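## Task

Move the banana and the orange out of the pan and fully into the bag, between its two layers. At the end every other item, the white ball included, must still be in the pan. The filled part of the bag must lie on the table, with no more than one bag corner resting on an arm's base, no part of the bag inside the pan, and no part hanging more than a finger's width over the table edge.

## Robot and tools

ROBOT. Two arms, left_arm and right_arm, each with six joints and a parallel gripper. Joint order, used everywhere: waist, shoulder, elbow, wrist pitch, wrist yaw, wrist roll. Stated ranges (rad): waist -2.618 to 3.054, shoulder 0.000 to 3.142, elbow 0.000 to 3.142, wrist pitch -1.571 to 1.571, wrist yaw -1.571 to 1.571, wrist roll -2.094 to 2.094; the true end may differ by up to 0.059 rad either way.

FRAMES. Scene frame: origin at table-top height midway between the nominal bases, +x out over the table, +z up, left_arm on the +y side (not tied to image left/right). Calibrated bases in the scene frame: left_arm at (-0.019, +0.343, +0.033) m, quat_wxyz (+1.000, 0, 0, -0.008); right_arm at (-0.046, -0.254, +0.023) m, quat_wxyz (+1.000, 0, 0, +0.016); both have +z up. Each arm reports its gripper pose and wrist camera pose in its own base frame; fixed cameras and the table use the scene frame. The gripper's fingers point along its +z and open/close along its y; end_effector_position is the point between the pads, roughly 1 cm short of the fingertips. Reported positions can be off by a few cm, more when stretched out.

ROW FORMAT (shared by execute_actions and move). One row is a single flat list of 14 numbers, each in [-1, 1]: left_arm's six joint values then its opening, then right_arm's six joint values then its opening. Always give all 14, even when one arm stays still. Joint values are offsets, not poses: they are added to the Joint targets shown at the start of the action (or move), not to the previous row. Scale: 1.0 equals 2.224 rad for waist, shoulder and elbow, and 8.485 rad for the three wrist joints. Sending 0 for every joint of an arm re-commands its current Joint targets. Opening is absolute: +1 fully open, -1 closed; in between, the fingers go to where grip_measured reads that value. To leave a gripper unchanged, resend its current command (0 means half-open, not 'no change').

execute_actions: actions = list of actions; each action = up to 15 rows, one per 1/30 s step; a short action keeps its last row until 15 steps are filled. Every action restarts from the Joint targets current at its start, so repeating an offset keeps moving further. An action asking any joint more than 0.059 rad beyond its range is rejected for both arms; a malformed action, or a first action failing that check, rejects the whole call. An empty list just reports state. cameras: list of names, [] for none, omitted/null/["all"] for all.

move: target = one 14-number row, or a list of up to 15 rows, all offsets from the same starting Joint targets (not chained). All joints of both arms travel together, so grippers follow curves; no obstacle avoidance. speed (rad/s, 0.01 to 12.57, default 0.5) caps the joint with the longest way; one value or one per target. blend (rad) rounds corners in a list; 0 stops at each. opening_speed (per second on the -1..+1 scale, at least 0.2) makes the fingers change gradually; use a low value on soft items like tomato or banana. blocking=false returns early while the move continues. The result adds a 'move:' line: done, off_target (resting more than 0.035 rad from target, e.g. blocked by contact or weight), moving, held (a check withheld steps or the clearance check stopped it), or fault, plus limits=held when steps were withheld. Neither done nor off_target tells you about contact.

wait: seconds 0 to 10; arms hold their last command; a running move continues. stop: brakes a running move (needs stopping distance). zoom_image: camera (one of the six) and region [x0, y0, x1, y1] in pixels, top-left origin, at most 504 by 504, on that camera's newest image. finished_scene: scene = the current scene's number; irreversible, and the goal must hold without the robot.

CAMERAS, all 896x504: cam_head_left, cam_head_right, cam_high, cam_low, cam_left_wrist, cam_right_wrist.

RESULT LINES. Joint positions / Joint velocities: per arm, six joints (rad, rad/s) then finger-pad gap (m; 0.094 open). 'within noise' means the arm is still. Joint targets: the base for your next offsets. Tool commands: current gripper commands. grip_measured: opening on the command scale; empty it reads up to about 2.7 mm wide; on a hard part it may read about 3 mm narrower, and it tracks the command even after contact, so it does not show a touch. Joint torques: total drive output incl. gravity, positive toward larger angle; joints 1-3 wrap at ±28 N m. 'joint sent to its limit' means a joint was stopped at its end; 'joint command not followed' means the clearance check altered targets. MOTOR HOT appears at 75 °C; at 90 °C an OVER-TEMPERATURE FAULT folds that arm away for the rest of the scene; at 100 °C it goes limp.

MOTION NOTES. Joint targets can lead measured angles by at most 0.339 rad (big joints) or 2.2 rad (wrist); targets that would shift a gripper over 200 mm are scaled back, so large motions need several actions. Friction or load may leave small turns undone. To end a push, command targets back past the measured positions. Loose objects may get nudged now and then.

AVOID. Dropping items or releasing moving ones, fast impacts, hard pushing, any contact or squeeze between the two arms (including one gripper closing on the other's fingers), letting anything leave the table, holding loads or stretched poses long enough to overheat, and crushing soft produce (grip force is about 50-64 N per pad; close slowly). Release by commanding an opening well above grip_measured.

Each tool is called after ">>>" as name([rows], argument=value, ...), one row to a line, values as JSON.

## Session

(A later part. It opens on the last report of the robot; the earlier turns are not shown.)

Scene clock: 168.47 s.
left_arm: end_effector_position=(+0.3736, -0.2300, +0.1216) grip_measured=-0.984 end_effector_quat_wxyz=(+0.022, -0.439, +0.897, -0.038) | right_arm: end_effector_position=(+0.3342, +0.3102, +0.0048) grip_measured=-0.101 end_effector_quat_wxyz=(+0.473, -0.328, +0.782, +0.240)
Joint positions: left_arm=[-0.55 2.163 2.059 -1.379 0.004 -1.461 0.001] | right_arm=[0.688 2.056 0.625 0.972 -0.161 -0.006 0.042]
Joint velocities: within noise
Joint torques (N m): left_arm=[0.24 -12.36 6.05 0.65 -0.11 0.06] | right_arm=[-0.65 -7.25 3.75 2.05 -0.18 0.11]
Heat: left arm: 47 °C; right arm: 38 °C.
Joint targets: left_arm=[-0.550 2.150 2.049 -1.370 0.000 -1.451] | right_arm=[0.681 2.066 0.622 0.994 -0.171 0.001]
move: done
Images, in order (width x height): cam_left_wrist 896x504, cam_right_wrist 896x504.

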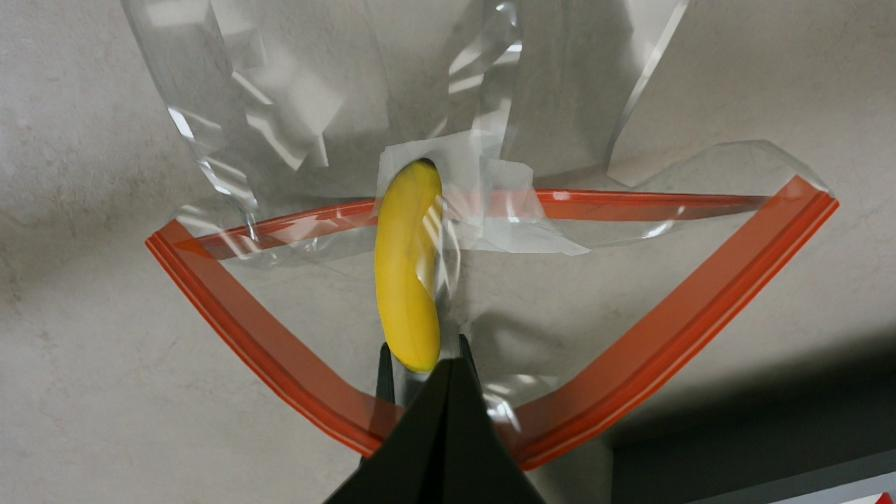

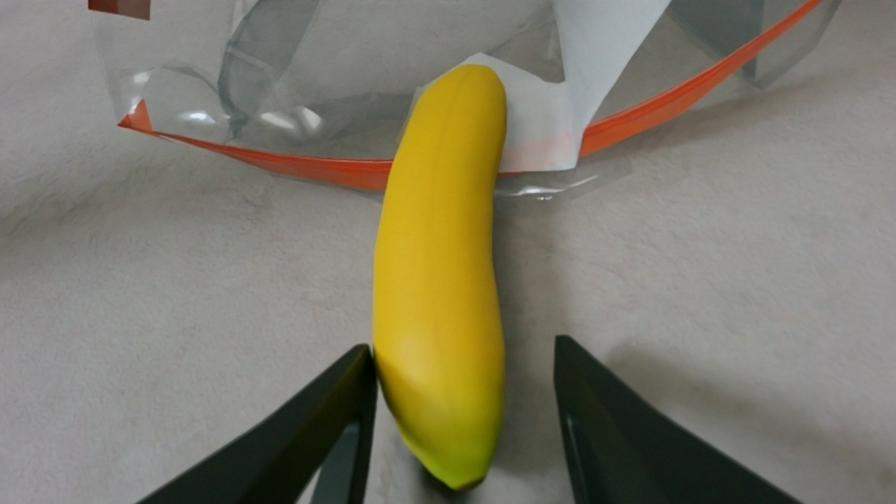

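>>> move([
  [0.003,0,0,0,0,0,-1,0.002,0,0,0,0,0,-0.1],
  [0.003,0,0,0,0,0,-1,0.002,0,0,0,0,0,-0.6],
  [0.003,0,0,0,0,0,-1,-0.0019,-0.0354,-0.008,-0.0037,-0.0007,0,-0.6],
], speed=0.2, opening_speed=0.4, cameras=["cam_right_wrist","cam_left_wrist","cam_low"])

Scene clock: 172.50 s.
left_arm: end_effector_position=(+0.3736, -0.2300, +0.1216) grip_measured=-0.984 end_effector_quat_wxyz=(+0.022, -0.439, +0.897, -0.038) | right_arm: end_effector_position=(+0.3310, +0.3066, +0.0082) grip_measured=-0.561 end_effector_quat_wxyz=(+0.470, -0.328, +0.783, +0.241)
Joint positions: left_arm=[-0.55 2.163 2.059 -1.379 0.004 -1.461 0.001] | right_arm=[0.684 2.027 0.608 0.955 -0.166 -0.006 0.021]
Joint velocities: within noise
Joint torques (N m): left_arm=[0.77 -12.36 6.05 0.65 -0.1 0.05] | right_arm=[-0.69 -11.45 3.77 1.91 -0.19 0.11]
Heat: left arm: 47 °C; right arm: 38 °C.
Joint targets: left_arm=[-0.543 2.150 2.049 -1.370 0.000 -1.451] | right_arm=[0.677 1.987 0.604 0.962 -0.177 0.001]
move: off_target (right_arm); right_arm: the shoulder is farthest, 0.040 rad from its target
Images, in order (width x height): cam_low 896x504, cam_left_wrist 896x504, cam_right_wrist 896x504.

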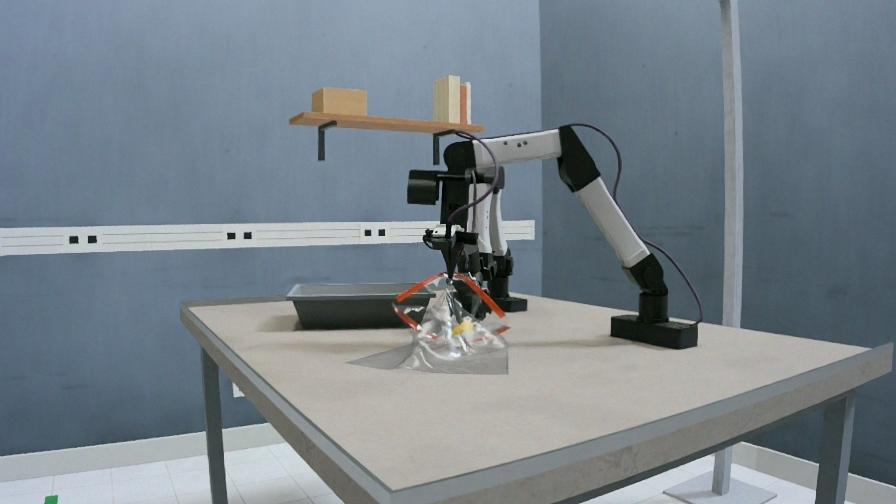

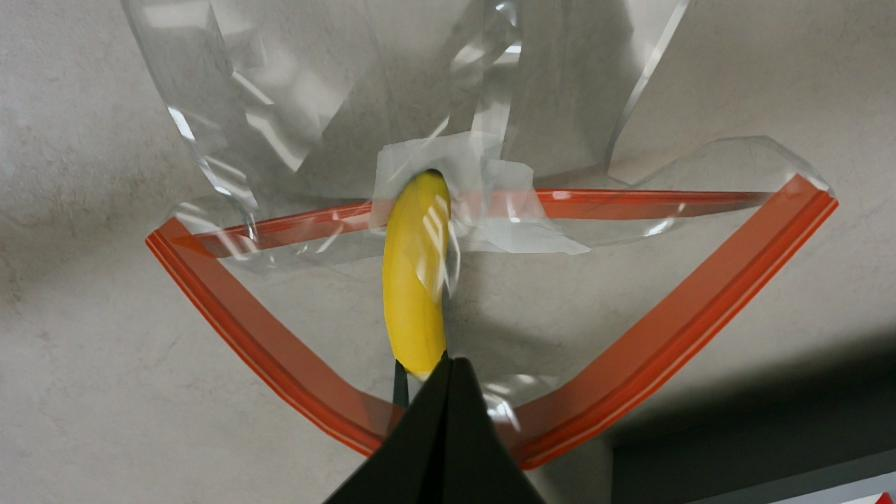

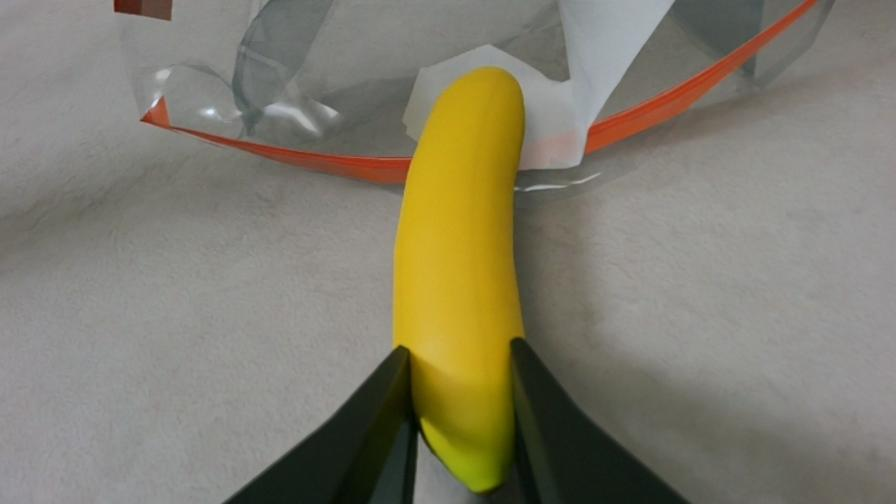

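>>> move([
  [0,0,0,0,0,0,-1,0,-0.02,0,0,0,0,-0.6],
  [0,0,0,0,0,0,-1,0.0202,0.0625,0.1371,-0.0171,0.005,0,-0.6],
], speed=0.2, cameras=["cam_right_wrist","cam_left_wrist","cam_low","cam_head_right"])

>>> zoom_image(camera="cam_low", region=[340, 220, 560, 390])

Scene clock: 175.23 s.
left_arm: end_effector_position=(+0.3736, -0.2300, +0.1216) grip_measured=-0.984 end_effector_quat_wxyz=(+0.022, -0.439, +0.897, -0.038) | right_arm: end_effector_position=(+0.3758, +0.3584, +0.0304) grip_measured=-0.562 end_effector_quat_wxyz=(+0.489, -0.331, +0.768, +0.245)
Joint positions: left_arm=[-0.55 2.163 2.059 -1.379 0.004 -1.461 0.001] | right_arm=[0.714 2.114 0.887 0.81 -0.144 -0.006 0.021]
Joint velocities: within noise
Joint torques (N m): left_arm=[0.77 -12.37 6.02 0.63 -0.1 0.05] | right_arm=[0.76 -8.42 7.25 1.98 0.05 0.11]
Heat: left arm: 47 °C; right arm: 38 °C.
Joint targets: left_arm=[-0.543 2.150 2.049 -1.370 0.000 -1.451] | right_arm=[0.722 2.127 0.910 0.818 -0.135 0.001]
move: done
Images, in order (width x height): cam_head_right 896x504, cam_low 896x504, cam_left_wrist 896x504, cam_right_wrist 896x504.

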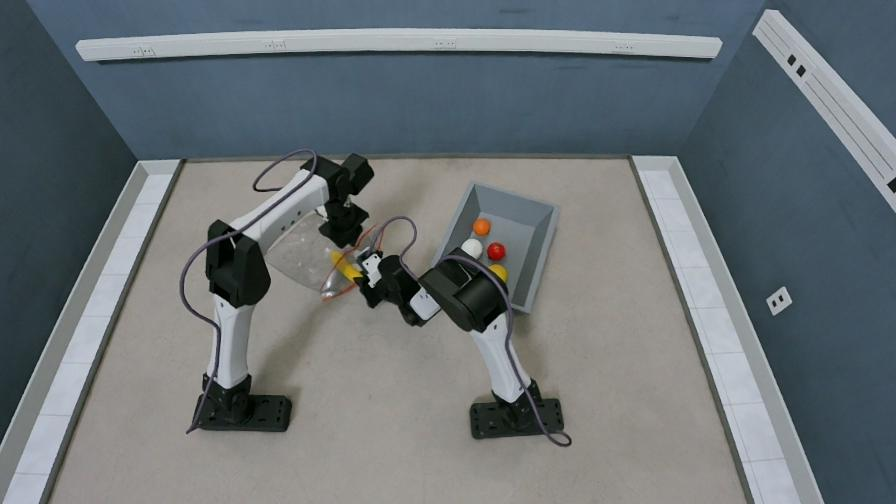

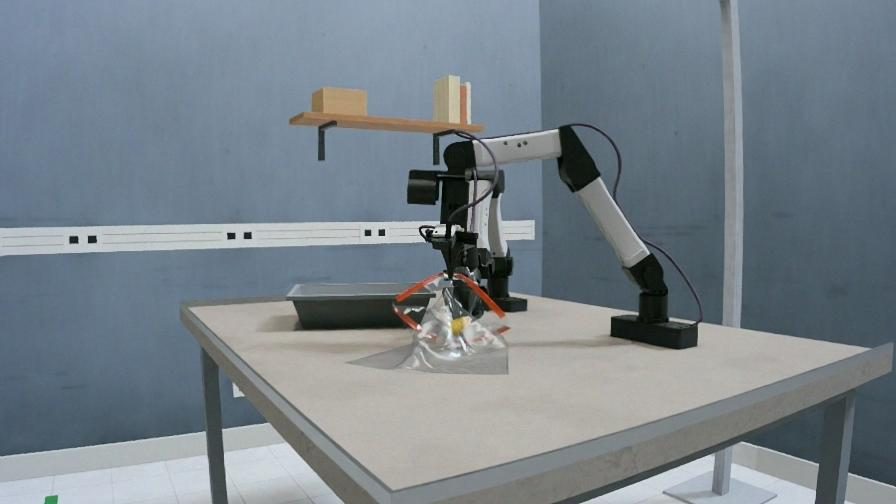

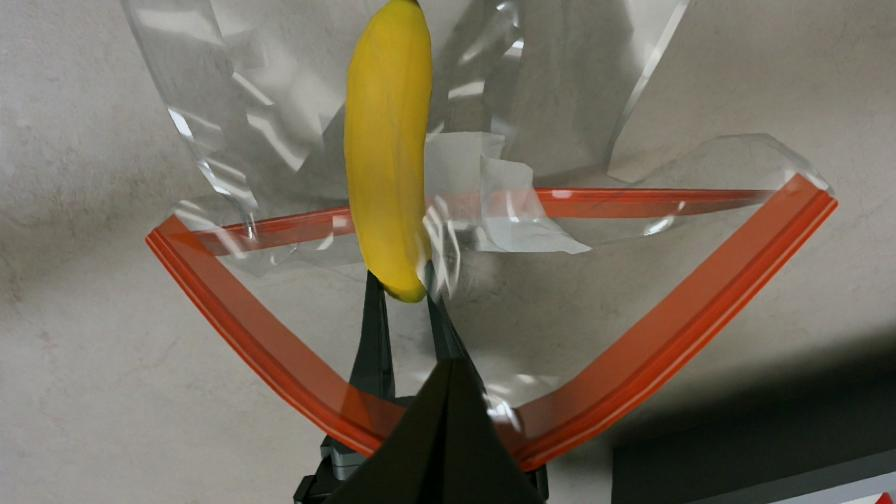

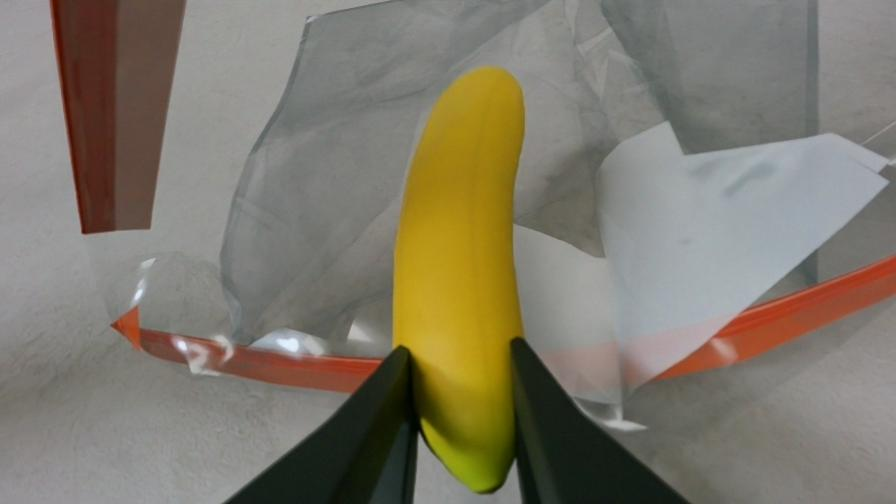

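Scaled by 2.291 from the camera's 896x504 image, which has a finer 1280x720 frame.

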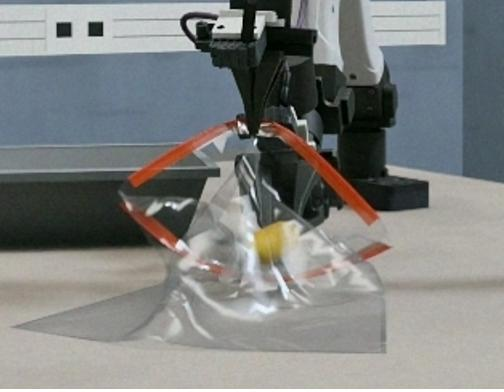

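>>> move([
  [0,0,0,0,0,0,-1,0,0.0268,-0.002,0.0075,0,0,-0.6],
  [0,0,0,0,0,0,-1,0,0.0268,-0.002,0.0075,0,0,-0.2],
], speed=0.12, opening_speed=0.4, cameras=["cam_right_wrist","cam_left_wrist"])

Scene clock: 178.13 s.
left_arm: end_effector_position=(+0.3736, -0.2300, +0.1216) grip_measured=-0.984 end_effector_quat_wxyz=(+0.022, -0.439, +0.897, -0.038) | right_arm: end_effector_position=(+0.3754, +0.3578, +0.0112) grip_measured=-0.201 end_effector_quat_wxyz=(+0.485, -0.332, +0.772, +0.243)
Joint positions: left_arm=[-0.55 2.163 2.059 -1.379 0.004 -1.461 0.001] | right_arm=[0.714 2.174 0.887 0.86 -0.143 -0.006 0.038]
Joint velocities: within noise
Joint torques (N m): left_arm=[0.75 -12.37 6.04 0.64 -0.11 0.05] | right_arm=[0.75 -8.73 6.52 2.1 0.03 0.1]
Heat: left arm: 47 °C; right arm: 39 °C.
Joint targets: left_arm=[-0.543 2.150 2.049 -1.370 0.000 -1.451] | right_arm=[0.722 2.186 0.905 0.881 -0.134 0.001]
move: done
Images, in order (width x height): cam_left_wrist 896x504, cam_right_wrist 896x504.

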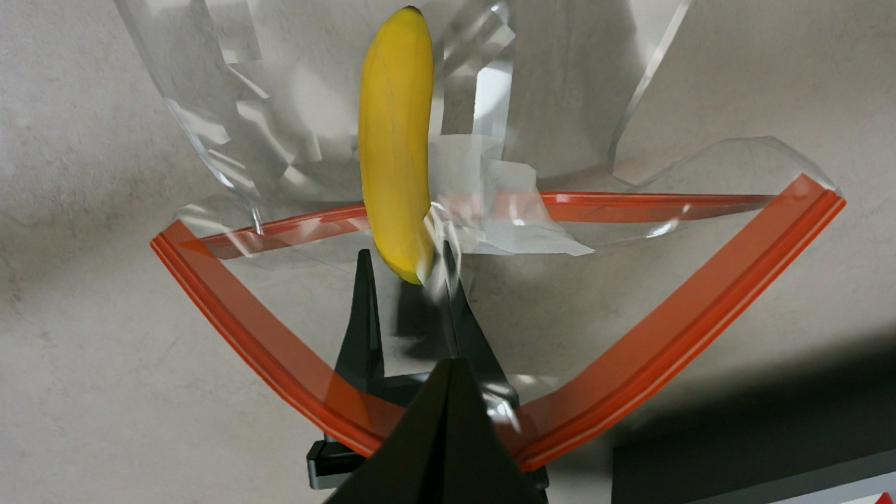

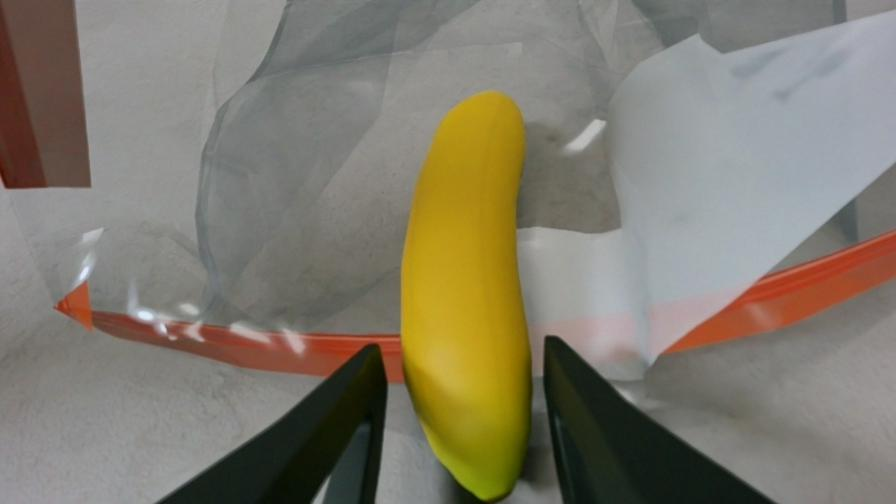

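>>> move([
  [0,0,0,0,0,0,-1,-0.0133,-0.046,-0.0972,0.011,-0.0033,0,-0.2],
  [0,0,0,0,0,0,-1,-0.0133,-0.046,-0.0972,0.011,-0.0033,0,-0.75],
], speed=0.25, cameras=["cam_right_wrist","cam_left_wrist"])

Scene clock: 180.50 s.
left_arm: end_effector_position=(+0.3736, -0.2300, +0.1216) grip_measured=-0.984 end_effector_quat_wxyz=(+0.022, -0.439, +0.897, -0.038) | right_arm: end_effector_position=(+0.3431, +0.3228, -0.0046) grip_measured=-0.749 end_effector_quat_wxyz=(+0.471, -0.330, +0.782, +0.239)
Joint positions: left_arm=[-0.55 2.163 2.059 -1.379 0.004 -1.461 0.001] | right_arm=[0.699 2.122 0.693 0.966 -0.153 -0.006 0.012]
Joint velocities: within noise
Joint torques (N m): left_arm=[0.76 -12.37 6.06 0.65 -0.11 0.05] | right_arm=[-0.69 -11.99 3.66 1.95 -0.15 0.11]
Heat: left arm: 47 °C; right arm: 39 °C.
Joint targets: left_arm=[-0.543 2.150 2.049 -1.370 0.000 -1.451] | right_arm=[0.692 2.084 0.689 0.974 -0.162 0.001]
move: off_target (right_arm); target 2's new numbers were sent with right_arm's shoulder 0.038 rad from that target; right_arm: the shoulder is farthest, 0.038 rad from its target
Images, in order (width x height): cam_left_wrist 896x504, cam_right_wrist 896x504.

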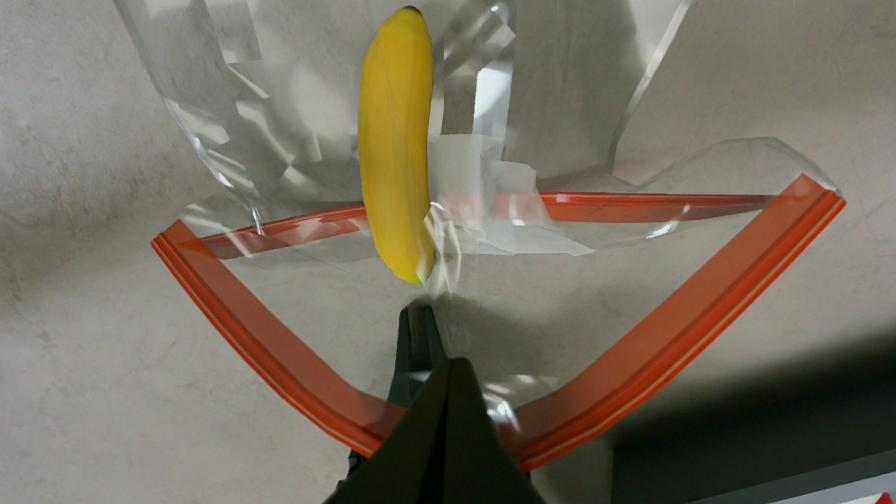

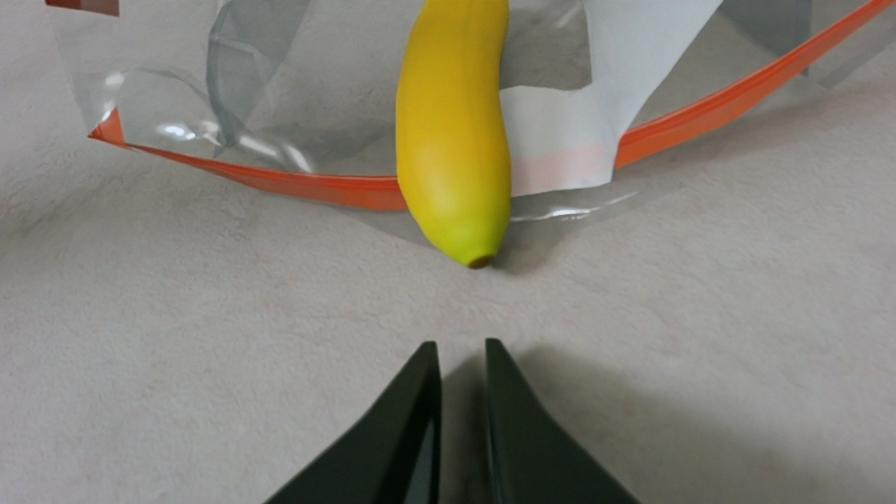

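>>> move([
  [0,0,0,0,0,0,-1,-0.003,-0.02,0,0,0,0,-0.75],
  [0,0,0,0,0,0,-1,0.0143,0.0571,0.1341,-0.0202,0.004,0,-0.75],
], speed=0.15, cameras=["cam_right_wrist","cam_left_wrist","cam_low","cam_head_right"])

>>> zoom_image(camera="cam_low", region=[340, 220, 560, 390])

Scene clock: 183.57 s.
left_arm: end_effector_position=(+0.3736, -0.2300, +0.1216) grip_measured=-0.984 end_effector_quat_wxyz=(+0.022, -0.439, +0.897, -0.038) | right_arm: end_effector_position=(+0.3889, +0.3711, +0.0200) grip_measured=-0.749 end_effector_quat_wxyz=(+0.492, -0.331, +0.767, +0.245)
Joint positions: left_arm=[-0.55 2.163 2.059 -1.379 0.004 -1.461 0.001] | right_arm=[0.717 2.193 0.967 0.814 -0.14 -0.006 0.012]
Joint velocities: within noise
Joint torques (N m): left_arm=[0.77 -12.33 6.02 0.64 -0.11 0.05] | right_arm=[0.65 -8.59 6.98 1.79 0.01 0.1]
Heat: left arm: 48 °C; right arm: 39 °C.
Joint targets: left_arm=[-0.543 2.150 2.049 -1.370 0.000 -1.451] | right_arm=[0.724 2.211 0.987 0.803 -0.128 0.001]
move: done
Images, in order (width x height): cam_head_right 896x504, cam_low 896x504, cam_left_wrist 896x504, cam_right_wrist 896x504.

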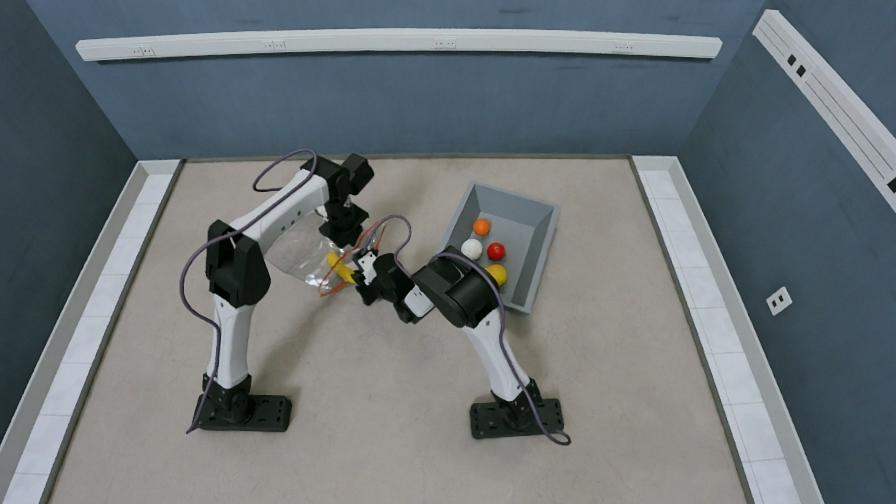

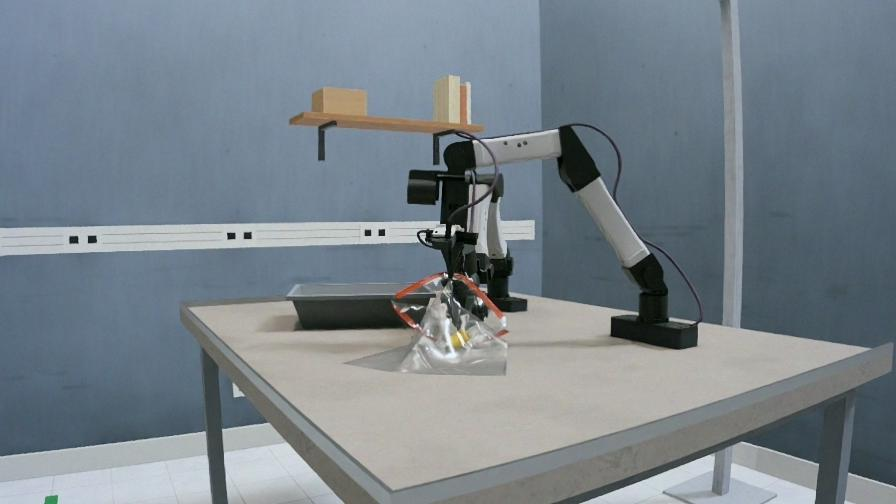

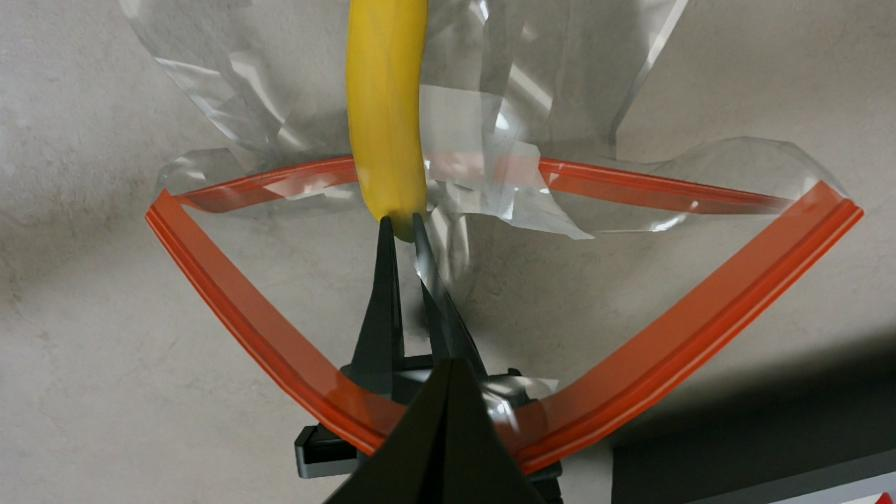

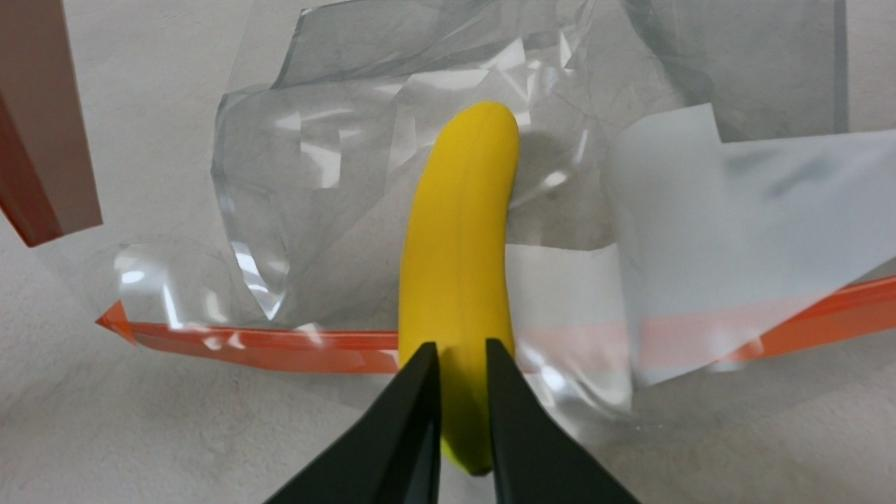

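Scaled by 2.291 from the camera's 896x504 image, which has a finer 1280x720 frame.

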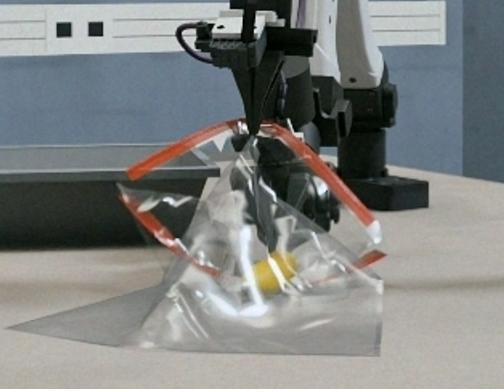

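>>> move([
  [0,0,0,0,0,0,-1,0,0,0,0,0,0,-0.1],
  [0,0,0,0,0,0,-1,-0.002,0.0648,-0.011,0.04,-0.0021,0,-0.1],
], speed=0.2, cameras=["cam_right_wrist","cam_left_wrist","cam_low","cam_head_right"])

Scene clock: 188.00 s.
left_arm: end_effector_position=(+0.3736, -0.2300, +0.1216) grip_measured=-0.984 end_effector_quat_wxyz=(+0.022, -0.439, +0.897, -0.038) | right_arm: end_effector_position=(+0.3967, +0.3774, +0.0131) grip_measured=-0.101 end_effector_quat_wxyz=(+0.553, -0.318, +0.723, +0.264)
Joint positions: left_arm=[-0.55 2.163 2.059 -1.379 0.004 -1.461 0.001] | right_arm=[0.717 2.341 0.967 1.12 -0.138 -0.006 0.042]
Joint velocities: within noise
Joint torques (N m): left_arm=[0.75 -12.36 6.06 0.64 -0.1 0.05] | right_arm=[0.25 -9.33 3.95 2.15 -0.12 0.11]
Heat: left arm: 48 °C; right arm: 40 °C.
Joint targets: left_arm=[-0.543 2.150 2.049 -1.370 0.000 -1.451] | right_arm=[0.720 2.355 0.963 1.142 -0.146 0.000]
move: done
Images, in order (width x height): cam_head_right 896x504, cam_low 896x504, cam_left_wrist 896x504, cam_right_wrist 896x504.

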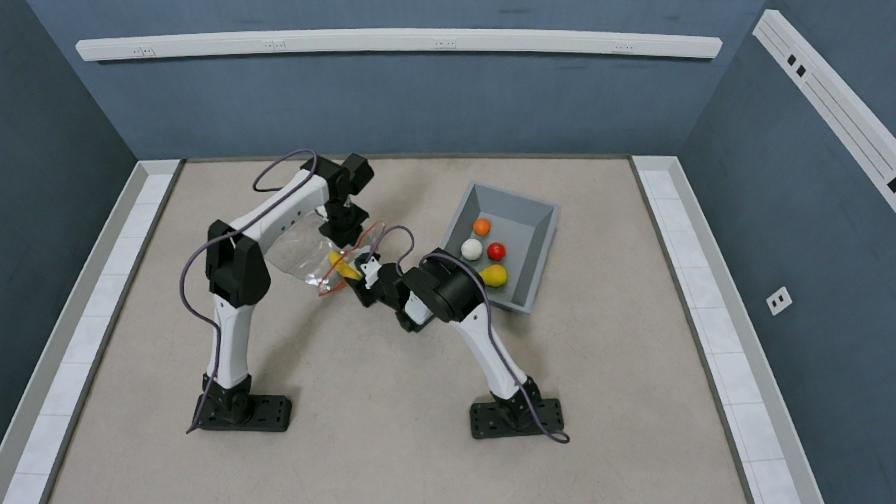

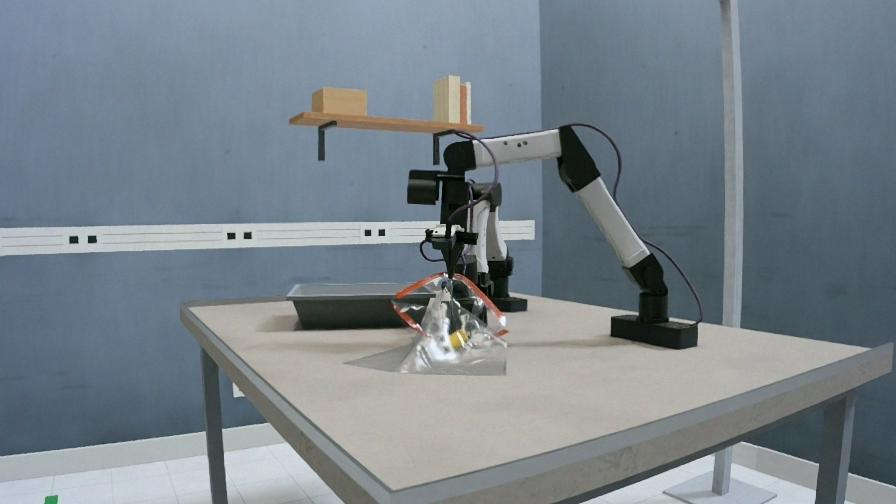

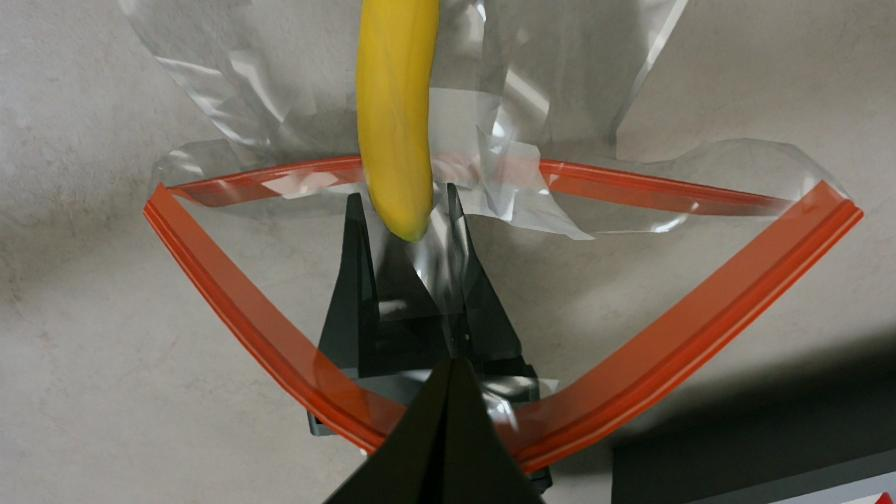

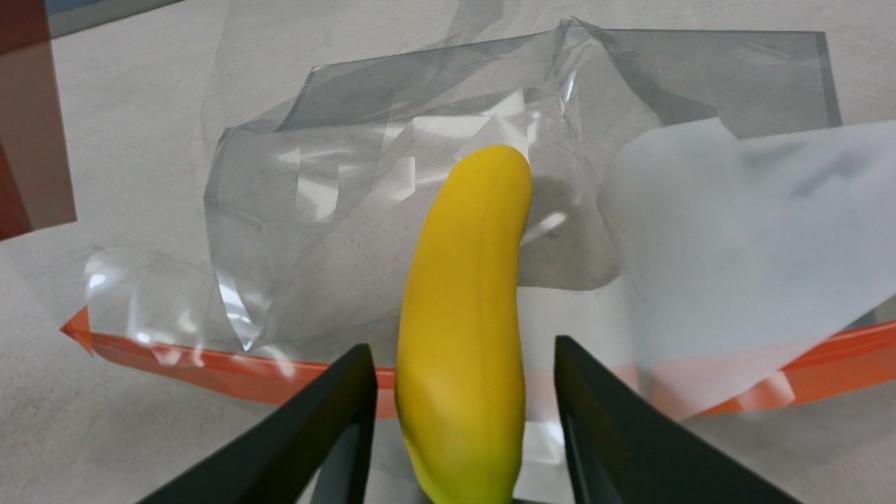

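>>> move([
  [0,0,0,0,0,0,-1,0,0.0054,0,0,0,0,-0.1],
  [0,0,0,0,0,0,-1,0,0.0054,0,0,0,0,-0.65],
  [0,0,0,0,0,0,-1,0,-0.0472,-0.005,-0.0073,0,0,-0.65],
], speed=0.2, opening_speed=0.5, cameras=["cam_right_wrist","cam_left_wrist","cam_low","cam_head_right"])

>>> zoom_image(camera="cam_low", region=[340, 220, 560, 390])

Scene clock: 191.77 s.
left_arm: end_effector_position=(+0.3736, -0.2300, +0.1216) grip_measured=-0.984 end_effector_quat_wxyz=(+0.022, -0.439, +0.897, -0.038) | right_arm: end_effector_position=(+0.3949, +0.3758, +0.0208) grip_measured=-0.523 end_effector_quat_wxyz=(+0.547, -0.320, +0.728, +0.262)
Joint positions: left_arm=[-0.55 2.163 2.059 -1.379 0.004 -1.461 0.001] | right_arm=[0.717 2.297 0.955 1.073 -0.138 -0.006 0.022]
Joint velocities: within noise
Joint torques (N m): left_arm=[0.76 -12.4 6.04 0.64 -0.11 0.04] | right_arm=[0.23 -14.5 4.25 2.07 -0.12 0.1]
Heat: left arm: 48 °C; right arm: 40 °C.
Joint targets: left_arm=[-0.543 2.150 2.049 -1.370 0.000 -1.451] | right_arm=[0.720 2.250 0.952 1.080 -0.146 0.000]
move: off_target (right_arm); right_arm: the shoulder is farthest, 0.047 rad from its target
Images, in order (width x height): cam_head_right 896x504, cam_low 896x504, cam_left_wrist 896x504, cam_right_wrist 896x504.

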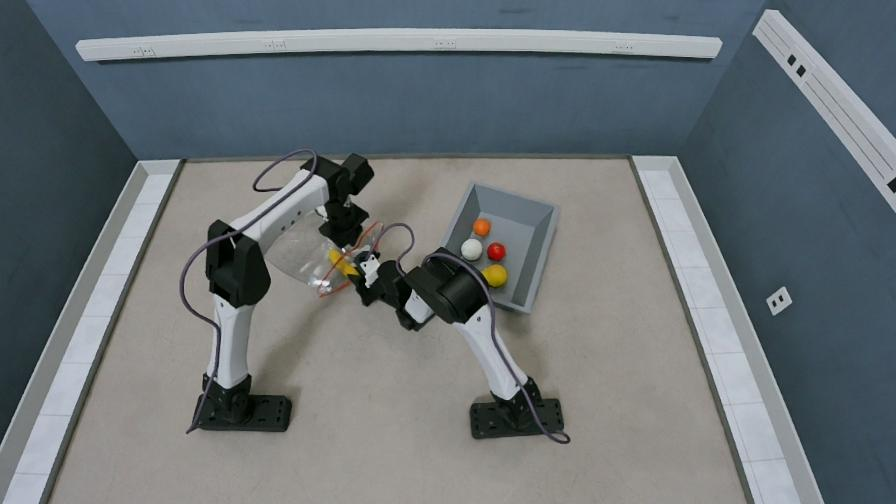

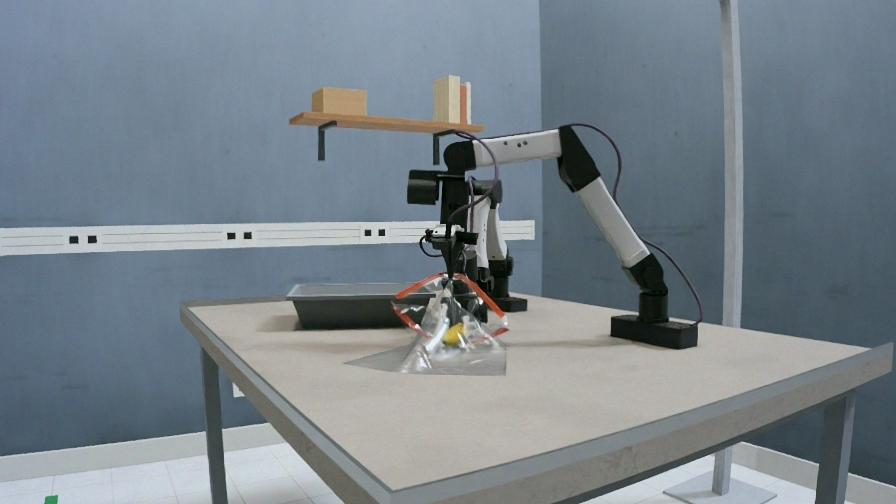

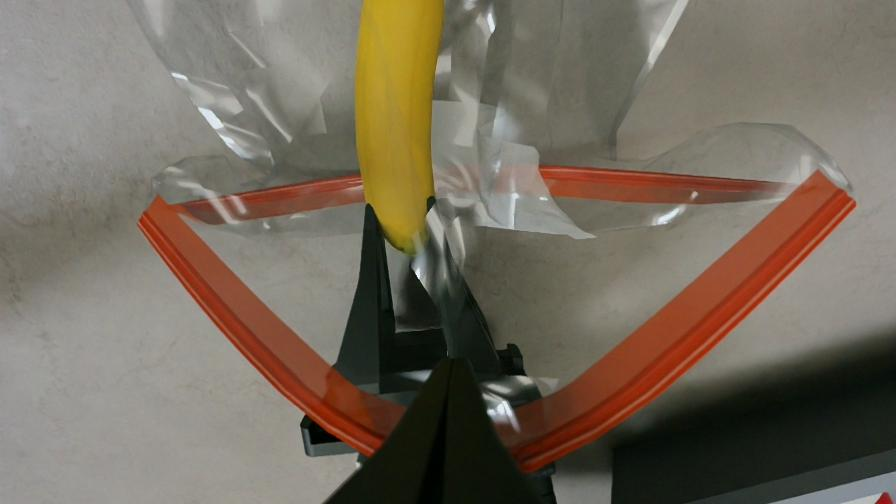

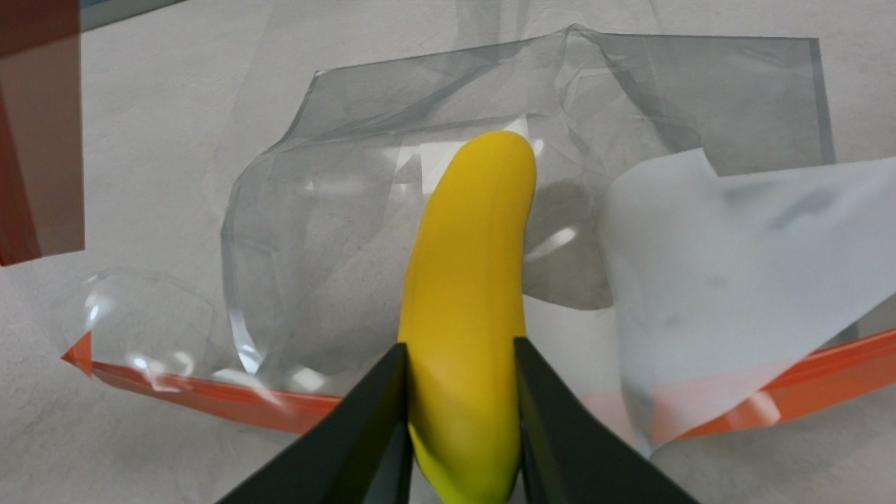

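Scaled by 2.291 from the camera's 896x504 image, which has a finer 1280x720 frame.

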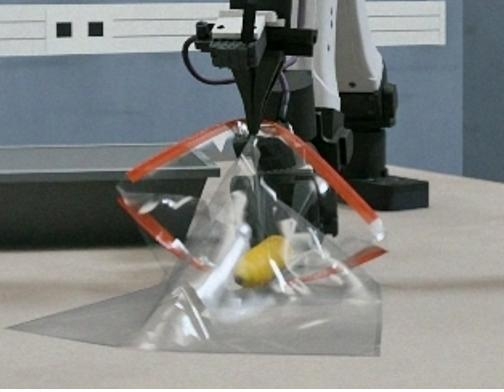

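>>> move([
  [0,0,0,0,0,0,-1,0,-0.0115,0,0,0,0,-0.65],
  [0,0,0,0,0,0,-1,0.0156,0.0565,0.0906,-0.0104,0.004,0,-0.65],
], speed=0.15, cameras=["cam_right_wrist","cam_left_wrist","cam_low","cam_head_right"])

>>> zoom_image(camera="cam_low", region=[340, 220, 560, 390])

>>> zoom_image(camera="cam_head_right", region=[290, 190, 400, 310])

Scene clock: 194.10 s.
left_arm: end_effector_position=(+0.3827, -0.2167, +0.1219) grip_measured=-0.984 end_effector_quat_wxyz=(+0.043, -0.448, +0.893, -0.026) | right_arm: end_effector_position=(+0.4171, +0.4092, +0.0365) grip_measured=-0.523 end_effector_quat_wxyz=(+0.567, -0.318, +0.711, +0.267)
Joint positions: left_arm=[-0.532 2.163 2.059 -1.375 -0.044 -1.461 0.001] | right_arm=[0.742 2.356 1.125 1.014 -0.115 -0.005 0.022]
Joint velocities: within noise
Joint torques (N m): left_arm=[-0.65 -12.36 6.05 0.6 0.32 0.05] | right_arm=[1.2 -9.59 7.71 1.74 0 0.1]
Heat: left arm: 48 °C; right arm: 41 °C.
Joint targets: left_arm=[-0.544 2.150 2.049 -1.370 0.000 -1.451] | right_arm=[0.754 2.376 1.153 0.992 -0.112 0.000]
move: off_target (left_arm); left_arm: the wrist yaw is farthest, 0.044 rad from its target
Images, in order (width x height): cam_head_right 896x504, cam_low 896x504, cam_left_wrist 896x504, cam_right_wrist 896x504.

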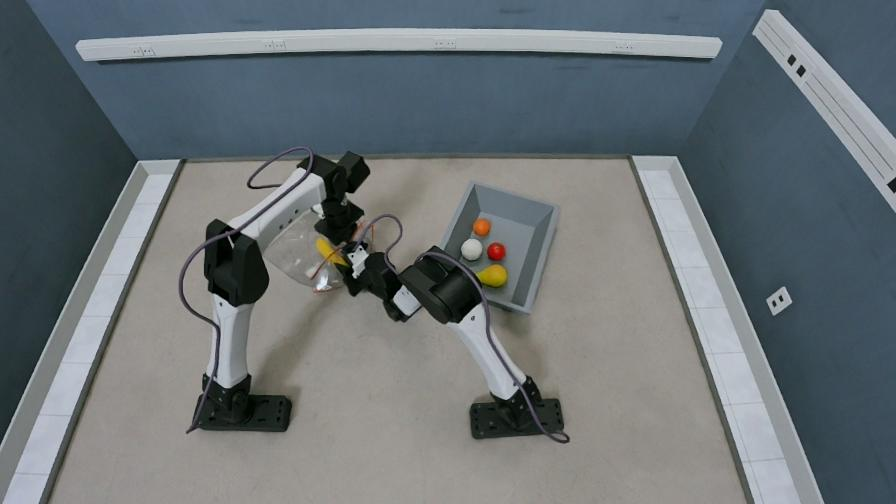

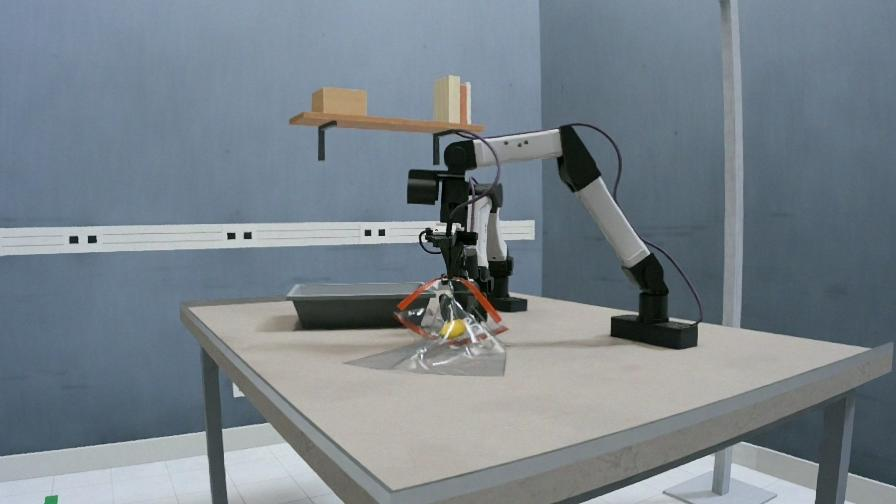

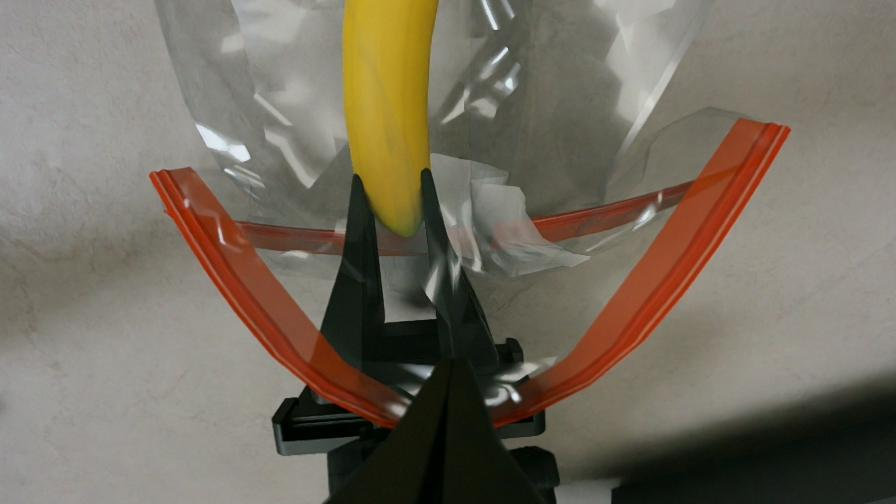

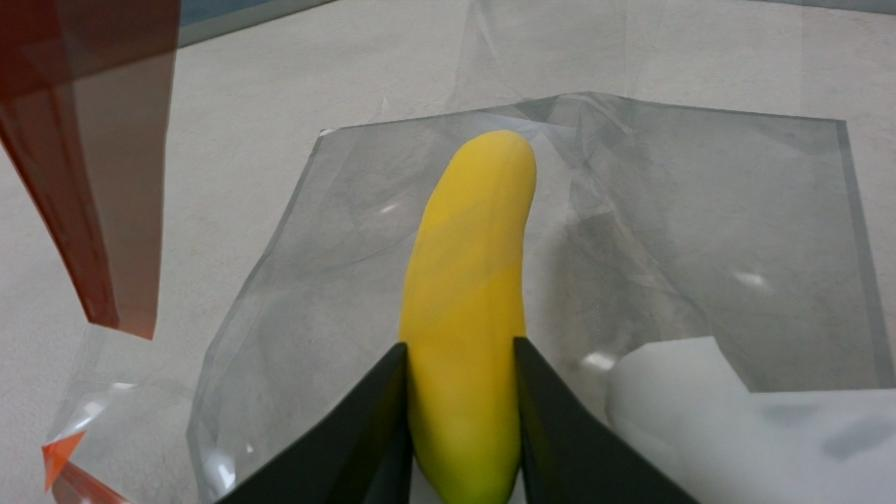

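Scaled by 2.291 from the camera's 896x504 image, which has a finer 1280x720 frame.

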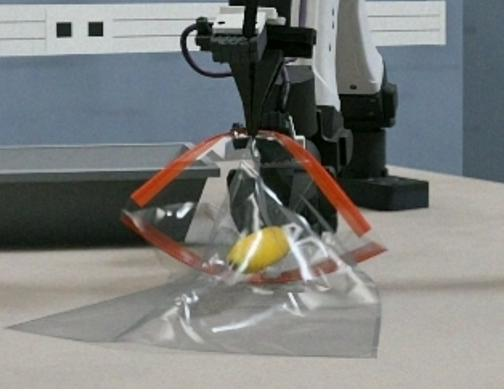

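Scaled by 4.200 from the camera's 896x504 image, which has a finer 1280x720 frame.

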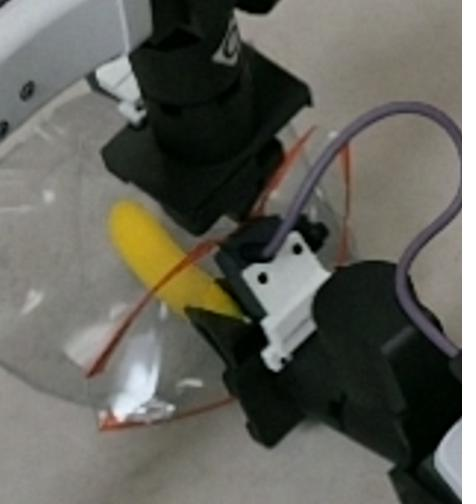

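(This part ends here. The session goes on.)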